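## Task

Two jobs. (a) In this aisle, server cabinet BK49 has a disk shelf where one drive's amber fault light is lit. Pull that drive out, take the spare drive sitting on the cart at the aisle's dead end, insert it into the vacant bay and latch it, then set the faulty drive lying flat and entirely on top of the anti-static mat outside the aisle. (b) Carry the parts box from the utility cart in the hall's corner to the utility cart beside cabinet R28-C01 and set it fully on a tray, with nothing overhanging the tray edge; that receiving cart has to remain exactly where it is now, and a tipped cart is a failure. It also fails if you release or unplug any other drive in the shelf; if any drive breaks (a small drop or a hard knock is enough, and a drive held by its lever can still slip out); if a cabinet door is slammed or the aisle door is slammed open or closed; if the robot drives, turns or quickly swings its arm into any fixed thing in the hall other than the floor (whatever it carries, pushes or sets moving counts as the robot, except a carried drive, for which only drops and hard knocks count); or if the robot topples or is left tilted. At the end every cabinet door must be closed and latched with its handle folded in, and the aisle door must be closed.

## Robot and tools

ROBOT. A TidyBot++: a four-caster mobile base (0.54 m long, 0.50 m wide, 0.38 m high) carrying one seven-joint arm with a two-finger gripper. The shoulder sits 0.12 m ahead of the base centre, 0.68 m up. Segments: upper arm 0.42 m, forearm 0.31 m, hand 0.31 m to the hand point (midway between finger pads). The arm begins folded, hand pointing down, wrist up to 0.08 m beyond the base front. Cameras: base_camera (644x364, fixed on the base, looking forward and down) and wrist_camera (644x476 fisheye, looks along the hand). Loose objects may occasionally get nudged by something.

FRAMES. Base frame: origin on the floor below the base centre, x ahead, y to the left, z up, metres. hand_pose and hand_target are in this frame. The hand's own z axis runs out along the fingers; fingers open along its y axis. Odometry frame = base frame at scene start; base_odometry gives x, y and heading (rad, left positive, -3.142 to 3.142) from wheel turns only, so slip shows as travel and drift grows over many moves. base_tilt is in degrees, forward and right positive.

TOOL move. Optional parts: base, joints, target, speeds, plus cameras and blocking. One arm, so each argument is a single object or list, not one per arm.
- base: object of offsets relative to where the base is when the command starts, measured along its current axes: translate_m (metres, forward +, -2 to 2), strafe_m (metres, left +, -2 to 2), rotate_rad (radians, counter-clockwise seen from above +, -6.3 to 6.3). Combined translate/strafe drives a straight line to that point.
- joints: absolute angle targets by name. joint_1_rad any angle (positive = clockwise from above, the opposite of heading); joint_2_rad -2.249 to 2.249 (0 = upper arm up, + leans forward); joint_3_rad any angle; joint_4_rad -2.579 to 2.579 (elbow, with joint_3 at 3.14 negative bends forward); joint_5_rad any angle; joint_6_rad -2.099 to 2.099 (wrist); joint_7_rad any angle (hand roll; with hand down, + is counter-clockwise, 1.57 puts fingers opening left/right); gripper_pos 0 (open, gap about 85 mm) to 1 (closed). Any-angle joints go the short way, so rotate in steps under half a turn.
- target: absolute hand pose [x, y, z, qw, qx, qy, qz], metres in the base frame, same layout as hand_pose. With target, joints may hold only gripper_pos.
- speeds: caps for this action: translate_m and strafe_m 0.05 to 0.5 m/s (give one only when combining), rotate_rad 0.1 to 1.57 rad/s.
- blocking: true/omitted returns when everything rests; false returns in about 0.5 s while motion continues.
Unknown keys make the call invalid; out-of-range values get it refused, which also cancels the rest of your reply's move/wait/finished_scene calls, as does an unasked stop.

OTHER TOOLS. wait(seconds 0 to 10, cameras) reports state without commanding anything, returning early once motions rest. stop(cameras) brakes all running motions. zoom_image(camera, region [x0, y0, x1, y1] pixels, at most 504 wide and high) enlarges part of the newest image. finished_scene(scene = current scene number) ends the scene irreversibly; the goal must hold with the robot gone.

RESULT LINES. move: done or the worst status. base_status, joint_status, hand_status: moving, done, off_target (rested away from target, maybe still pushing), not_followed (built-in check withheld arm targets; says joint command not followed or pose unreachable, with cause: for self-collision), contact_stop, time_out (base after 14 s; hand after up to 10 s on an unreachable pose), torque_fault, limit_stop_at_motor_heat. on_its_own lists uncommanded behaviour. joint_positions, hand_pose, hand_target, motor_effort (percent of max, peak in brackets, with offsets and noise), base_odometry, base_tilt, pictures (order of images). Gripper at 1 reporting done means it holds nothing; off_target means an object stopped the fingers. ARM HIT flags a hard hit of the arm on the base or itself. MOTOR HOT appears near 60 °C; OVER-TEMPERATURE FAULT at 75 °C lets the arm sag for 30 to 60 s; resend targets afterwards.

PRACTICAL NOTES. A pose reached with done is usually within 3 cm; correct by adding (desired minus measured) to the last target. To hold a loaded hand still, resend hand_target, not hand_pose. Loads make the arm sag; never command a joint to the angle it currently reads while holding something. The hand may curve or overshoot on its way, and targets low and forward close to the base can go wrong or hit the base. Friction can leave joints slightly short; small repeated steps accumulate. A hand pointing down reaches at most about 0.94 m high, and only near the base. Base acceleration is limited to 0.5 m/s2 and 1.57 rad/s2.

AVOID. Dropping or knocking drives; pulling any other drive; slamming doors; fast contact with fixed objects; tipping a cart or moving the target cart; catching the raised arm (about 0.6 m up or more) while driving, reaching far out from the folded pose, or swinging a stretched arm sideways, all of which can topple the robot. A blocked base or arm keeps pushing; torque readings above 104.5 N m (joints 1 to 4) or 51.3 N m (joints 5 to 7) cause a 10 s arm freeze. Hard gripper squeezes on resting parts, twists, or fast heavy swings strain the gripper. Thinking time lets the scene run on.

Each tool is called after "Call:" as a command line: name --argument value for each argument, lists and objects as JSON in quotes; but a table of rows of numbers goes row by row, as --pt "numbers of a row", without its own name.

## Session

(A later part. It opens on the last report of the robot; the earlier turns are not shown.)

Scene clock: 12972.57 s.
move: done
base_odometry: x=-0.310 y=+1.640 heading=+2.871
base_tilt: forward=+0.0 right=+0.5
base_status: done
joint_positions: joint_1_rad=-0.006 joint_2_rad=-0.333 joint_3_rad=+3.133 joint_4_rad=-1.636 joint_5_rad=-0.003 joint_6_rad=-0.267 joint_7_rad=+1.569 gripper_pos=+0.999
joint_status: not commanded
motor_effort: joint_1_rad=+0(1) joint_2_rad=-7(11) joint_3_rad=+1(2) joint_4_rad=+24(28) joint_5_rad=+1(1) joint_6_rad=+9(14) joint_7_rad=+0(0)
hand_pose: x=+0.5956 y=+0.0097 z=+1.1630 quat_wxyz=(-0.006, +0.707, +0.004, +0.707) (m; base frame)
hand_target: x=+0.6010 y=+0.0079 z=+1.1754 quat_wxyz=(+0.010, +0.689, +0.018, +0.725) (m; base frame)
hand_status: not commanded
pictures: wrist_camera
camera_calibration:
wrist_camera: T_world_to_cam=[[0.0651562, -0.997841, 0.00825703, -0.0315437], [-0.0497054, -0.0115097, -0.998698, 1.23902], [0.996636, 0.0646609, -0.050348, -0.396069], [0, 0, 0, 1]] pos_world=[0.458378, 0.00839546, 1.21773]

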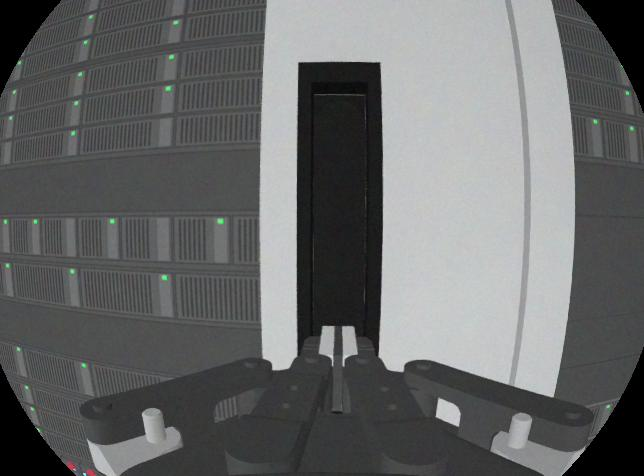

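Call:
move --base '{"translate_m": 0.015}' --speeds '{"translate_m": 0.05}' --cameras '[]'

Call:
move --base '{"translate_m": -0.24}' --speeds '{"translate_m": 0.1}' --cameras '[]'

Call:
move --base '{"strafe_m": 0.2}' --speeds '{"strafe_m": 0.15}' --joints '{"gripper_pos": 0.3}' --cameras '["wrist_camera"]'

Call:
zoom_image --camera "wrist_camera" --region '[400, 120, 620, 360]'

Scene clock: 12985.23 s.
move: done
base_odometry: x=-0.324 y=+1.644 heading=+2.871
base_tilt: forward=-0.1 right=+0.5
base_status: done
joint_positions: joint_1_rad=-0.006 joint_2_rad=-0.367 joint_3_rad=+3.133 joint_4_rad=-1.662 joint_5_rad=-0.003 joint_6_rad=-0.268 joint_7_rad=+1.569 gripper_pos=+0.999
joint_status: not commanded
motor_effort: joint_1_rad=+1(2) joint_2_rad=+1(8) joint_3_rad=+2(3) joint_4_rad=+27(32) joint_5_rad=+1(1) joint_6_rad=+14(18) joint_7_rad=+0(0)
hand_pose: x=+0.5818 y=+0.0098 z=+1.1626 quat_wxyz=(-0.006, +0.704, +0.005, +0.710) (m; base frame)
hand_target: x=+0.6010 y=+0.0079 z=+1.1754 quat_wxyz=(+0.010, +0.689, +0.018, +0.725) (m; base frame)
hand_status: not commanded
pictures: none
No camera images: "cameras" was empty.

Scene clock: 12988.20 s.
move: done
base_odometry: x=-0.092 y=+1.580 heading=+2.871
base_tilt: forward=-0.1 right=+0.5
base_status: done
joint_positions: joint_1_rad=-0.006 joint_2_rad=-0.325 joint_3_rad=+3.133 joint_4_rad=-1.645 joint_5_rad=-0.003 joint_6_rad=-0.243 joint_7_rad=+1.569 gripper_pos=+0.999
joint_status: not commanded
motor_effort: joint_1_rad=+0(1) joint_2_rad=-10(12) joint_3_rad=+0(3) joint_4_rad=+22(27) joint_5_rad=+1(1) joint_6_rad=+7(14) joint_7_rad=+0(1)
hand_pose: x=+0.6003 y=+0.0099 z=+1.1607 quat_wxyz=(-0.006, +0.704, +0.005, +0.710) (m; base frame)
hand_target: x=+0.6010 y=+0.0079 z=+1.1754 quat_wxyz=(+0.010, +0.689, +0.018, +0.725) (m; base frame)
hand_status: not commanded
pictures: none
No camera images: "cameras" was empty.

Scene clock: 12990.20 s.
move: done
base_odometry: x=-0.146 y=+1.388 heading=+2.871
base_tilt: forward=-0.1 right=+0.5
base_status: done
joint_positions: joint_1_rad=-0.007 joint_2_rad=-0.325 joint_3_rad=+3.134 joint_4_rad=-1.645 joint_5_rad=-0.003 joint_6_rad=-0.243 joint_7_rad=+1.569 gripper_pos=+0.300
joint_status: all done
motor_effort: joint_1_rad=+0(1) joint_2_rad=-10(12) joint_3_rad=+1(3) joint_4_rad=+22(22) joint_5_rad=+1(1) joint_6_rad=+7(8) joint_7_rad=+0(1)
hand_pose: x=+0.6003 y=+0.0096 z=+1.1607 quat_wxyz=(-0.006, +0.704, +0.004, +0.710) (m; base frame)
hand_target: x=+0.6010 y=+0.0079 z=+1.1754 quat_wxyz=(+0.010, +0.689, +0.018, +0.725) (m; base frame)
hand_status: not commanded
pictures: wrist_camera
camera_calibration:
wrist_camera: T_world_to_cam=[[0.0649856, -0.997852, 0.00827274, -0.0318445], [-0.0434196, -0.0111099, -0.998995, 1.23359], [0.996941, 0.0645611, -0.0440483, -0.408414], [0, 0, 0, 1]] pos_world=[0.462797, 0.00829673, 1.21462]

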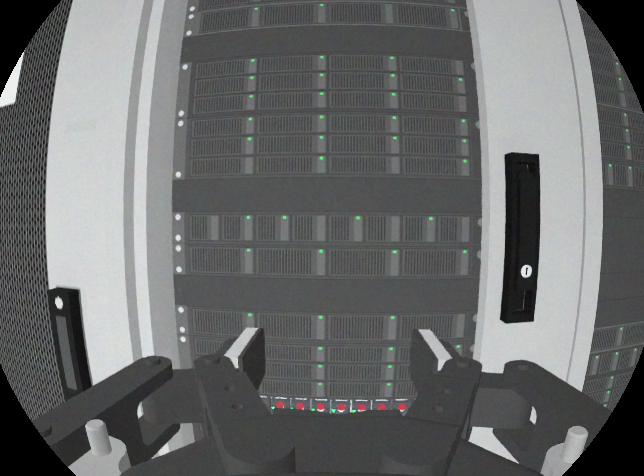

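Scaled by 2.100.

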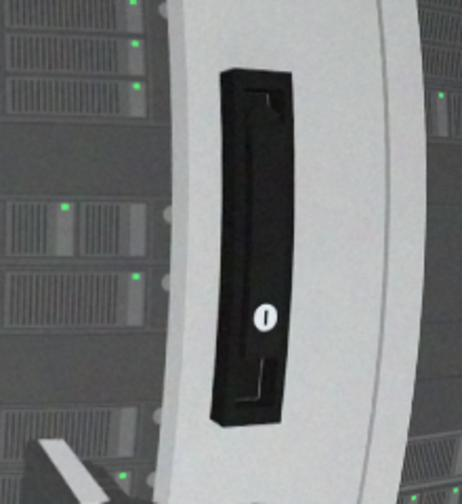

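Call:
zoom_image --camera "wrist_camera" --region '[480, 145, 560, 235]'

Call:
zoom_image --camera "wrist_camera" --region '[480, 240, 560, 330]'

Scaled by 5.600.

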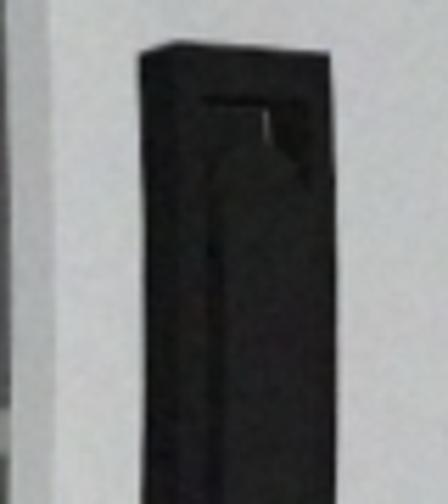

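Scaled by 5.600.

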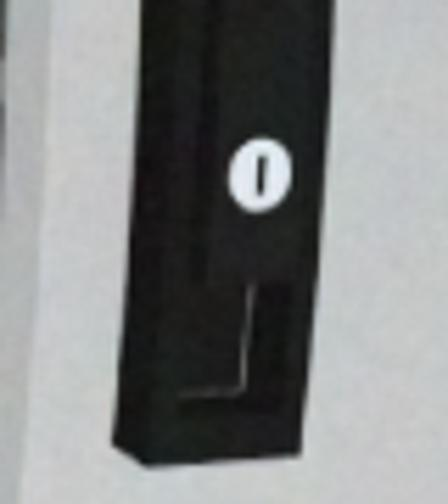

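Call:
move --base '{"translate_m": -0.1}' --speeds '{"translate_m": 0.15}' --joints '{"joint_1_rad": 0.0, "joint_2_rad": -1.48, "joint_4_rad": -1.86, "joint_6_rad": -1.08, "gripper_pos": 1.0}' --cameras '["base_camera", "wrist_camera"]'

Call:
zoom_image --camera "base_camera" --region '[440, 100, 640, 210]'

Scene clock: 13017.13 s.
move: done
base_odometry: x=-0.049 y=+1.361 heading=+2.871
base_tilt: forward=-0.2 right=+0.5
base_status: done
joint_positions: joint_1_rad=-0.007 joint_2_rad=-1.468 joint_3_rad=+3.134 joint_4_rad=-1.836 joint_5_rad=-0.003 joint_6_rad=-1.020 joint_7_rad=+1.569 gripper_pos=+0.999
joint_status: all done
motor_effort: joint_1_rad=+0(2) joint_2_rad=+25(27) joint_3_rad=+1(2) joint_4_rad=+12(24) joint_5_rad=+1(1) joint_6_rad=+8(9) joint_7_rad=+0(0)
hand_pose: x=+0.1194 y=+0.0053 z=+1.0749 quat_wxyz=(-0.003, +0.639, +0.005, +0.769) (m; base frame)
hand_target: x=+0.1259 y=-0.0011 z=+1.0463 quat_wxyz=(+0.017, +0.667, +0.009, +0.745) (m; base frame)
hand_status: not commanded
pictures: base_camera, wrist_camera
camera_calibration:
wrist_camera: T_world_to_cam=[[0.0584351, -0.997996, 0.0242952, -0.0205547], [0.132171, -0.0163881, -0.991091, 1.09748], [0.989503, 0.0611257, 0.130949, -0.11963], [0, 0, 0, 1]] pos_world=[-0.0254809, 0.00478465, 1.10387]

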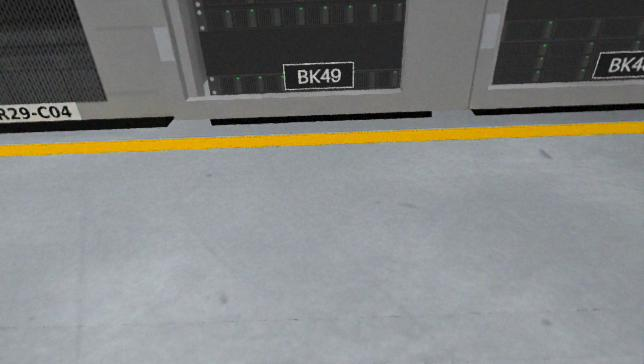

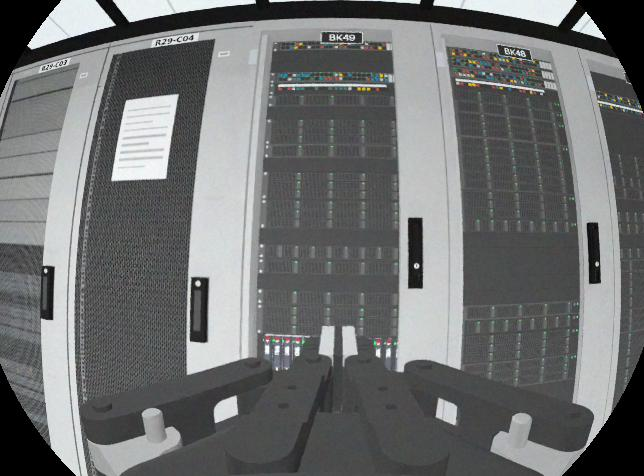

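Scaled by 2.520.

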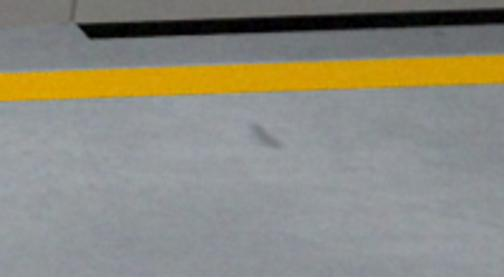

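Call:
zoom_image --camera "base_camera" --region '[420, 90, 520, 130]'

Call:
zoom_image --camera "wrist_camera" --region '[395, 200, 615, 300]'

Scaled by 5.040.

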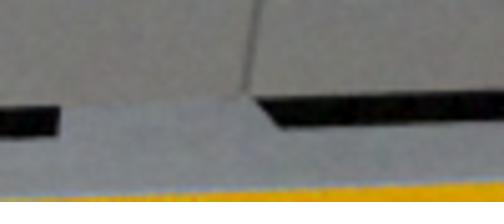

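Scaled by 2.291.

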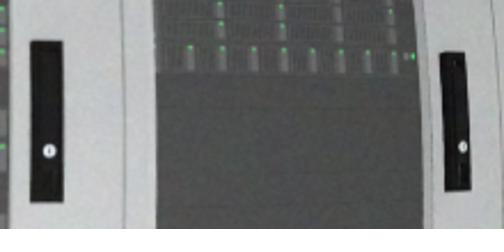

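Call:
move --base '{"rotate_rad": 1.3}' --speeds '{"rotate_rad": 0.5}' --cameras '["wrist_camera"]'

Scene clock: 13042.50 s.
move: done
base_odometry: x=-0.049 y=+1.361 heading=-2.113
base_tilt: forward=-0.1 right=+0.6
base_status: done
joint_positions: joint_1_rad=-0.006 joint_2_rad=-1.468 joint_3_rad=+3.134 joint_4_rad=-1.837 joint_5_rad=-0.003 joint_6_rad=-1.024 joint_7_rad=+1.569 gripper_pos=+0.999
joint_status: not commanded
motor_effort: joint_1_rad=+0(2) joint_2_rad=+25(26) joint_3_rad=+1(2) joint_4_rad=+11(12) joint_5_rad=+1(1) joint_6_rad=+7(8) joint_7_rad=+0(1)
hand_pose: x=+0.1201 y=+0.0053 z=+1.0731 quat_wxyz=(-0.002, +0.641, +0.005, +0.767) (m; base frame)
hand_target: x=+0.1259 y=-0.0011 z=+1.0463 quat_wxyz=(+0.017, +0.667, +0.009, +0.745) (m; base frame)
hand_status: not commanded
pictures: wrist_camera
camera_calibration:
wrist_camera: T_world_to_cam=[[0.0576391, -0.998047, 0.0240657, -0.0202483], [0.127041, -0.0165772, -0.991759, 1.09699], [0.990221, 0.0602214, 0.125838, -0.114722], [0, 0, 0, 1]] pos_world=[-0.0245962, 0.00488498, 1.10288]

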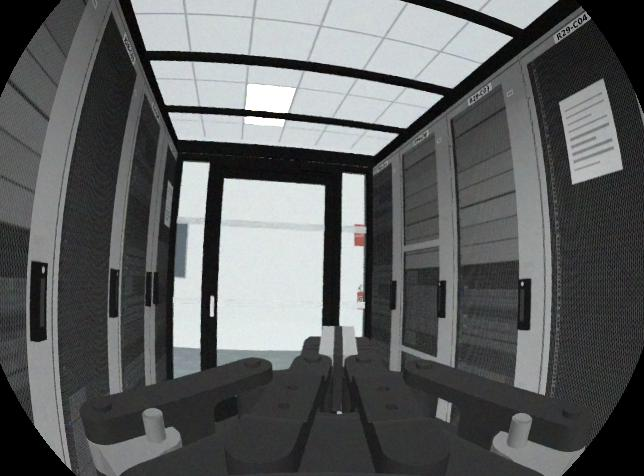

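Call:
zoom_image --camera "wrist_camera" --region '[165, 140, 385, 380]'

Scaled by 2.100.

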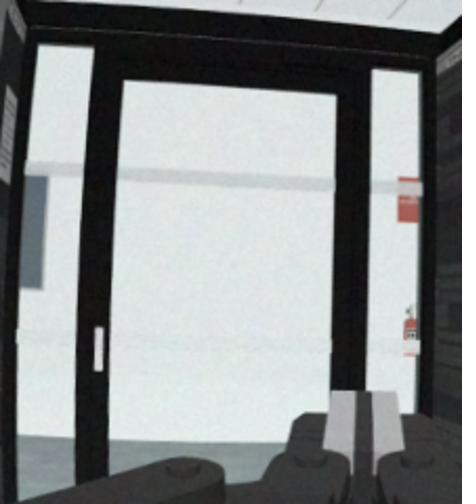

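Call:
finished_scene --scene 2

The scene is finished: the task was done.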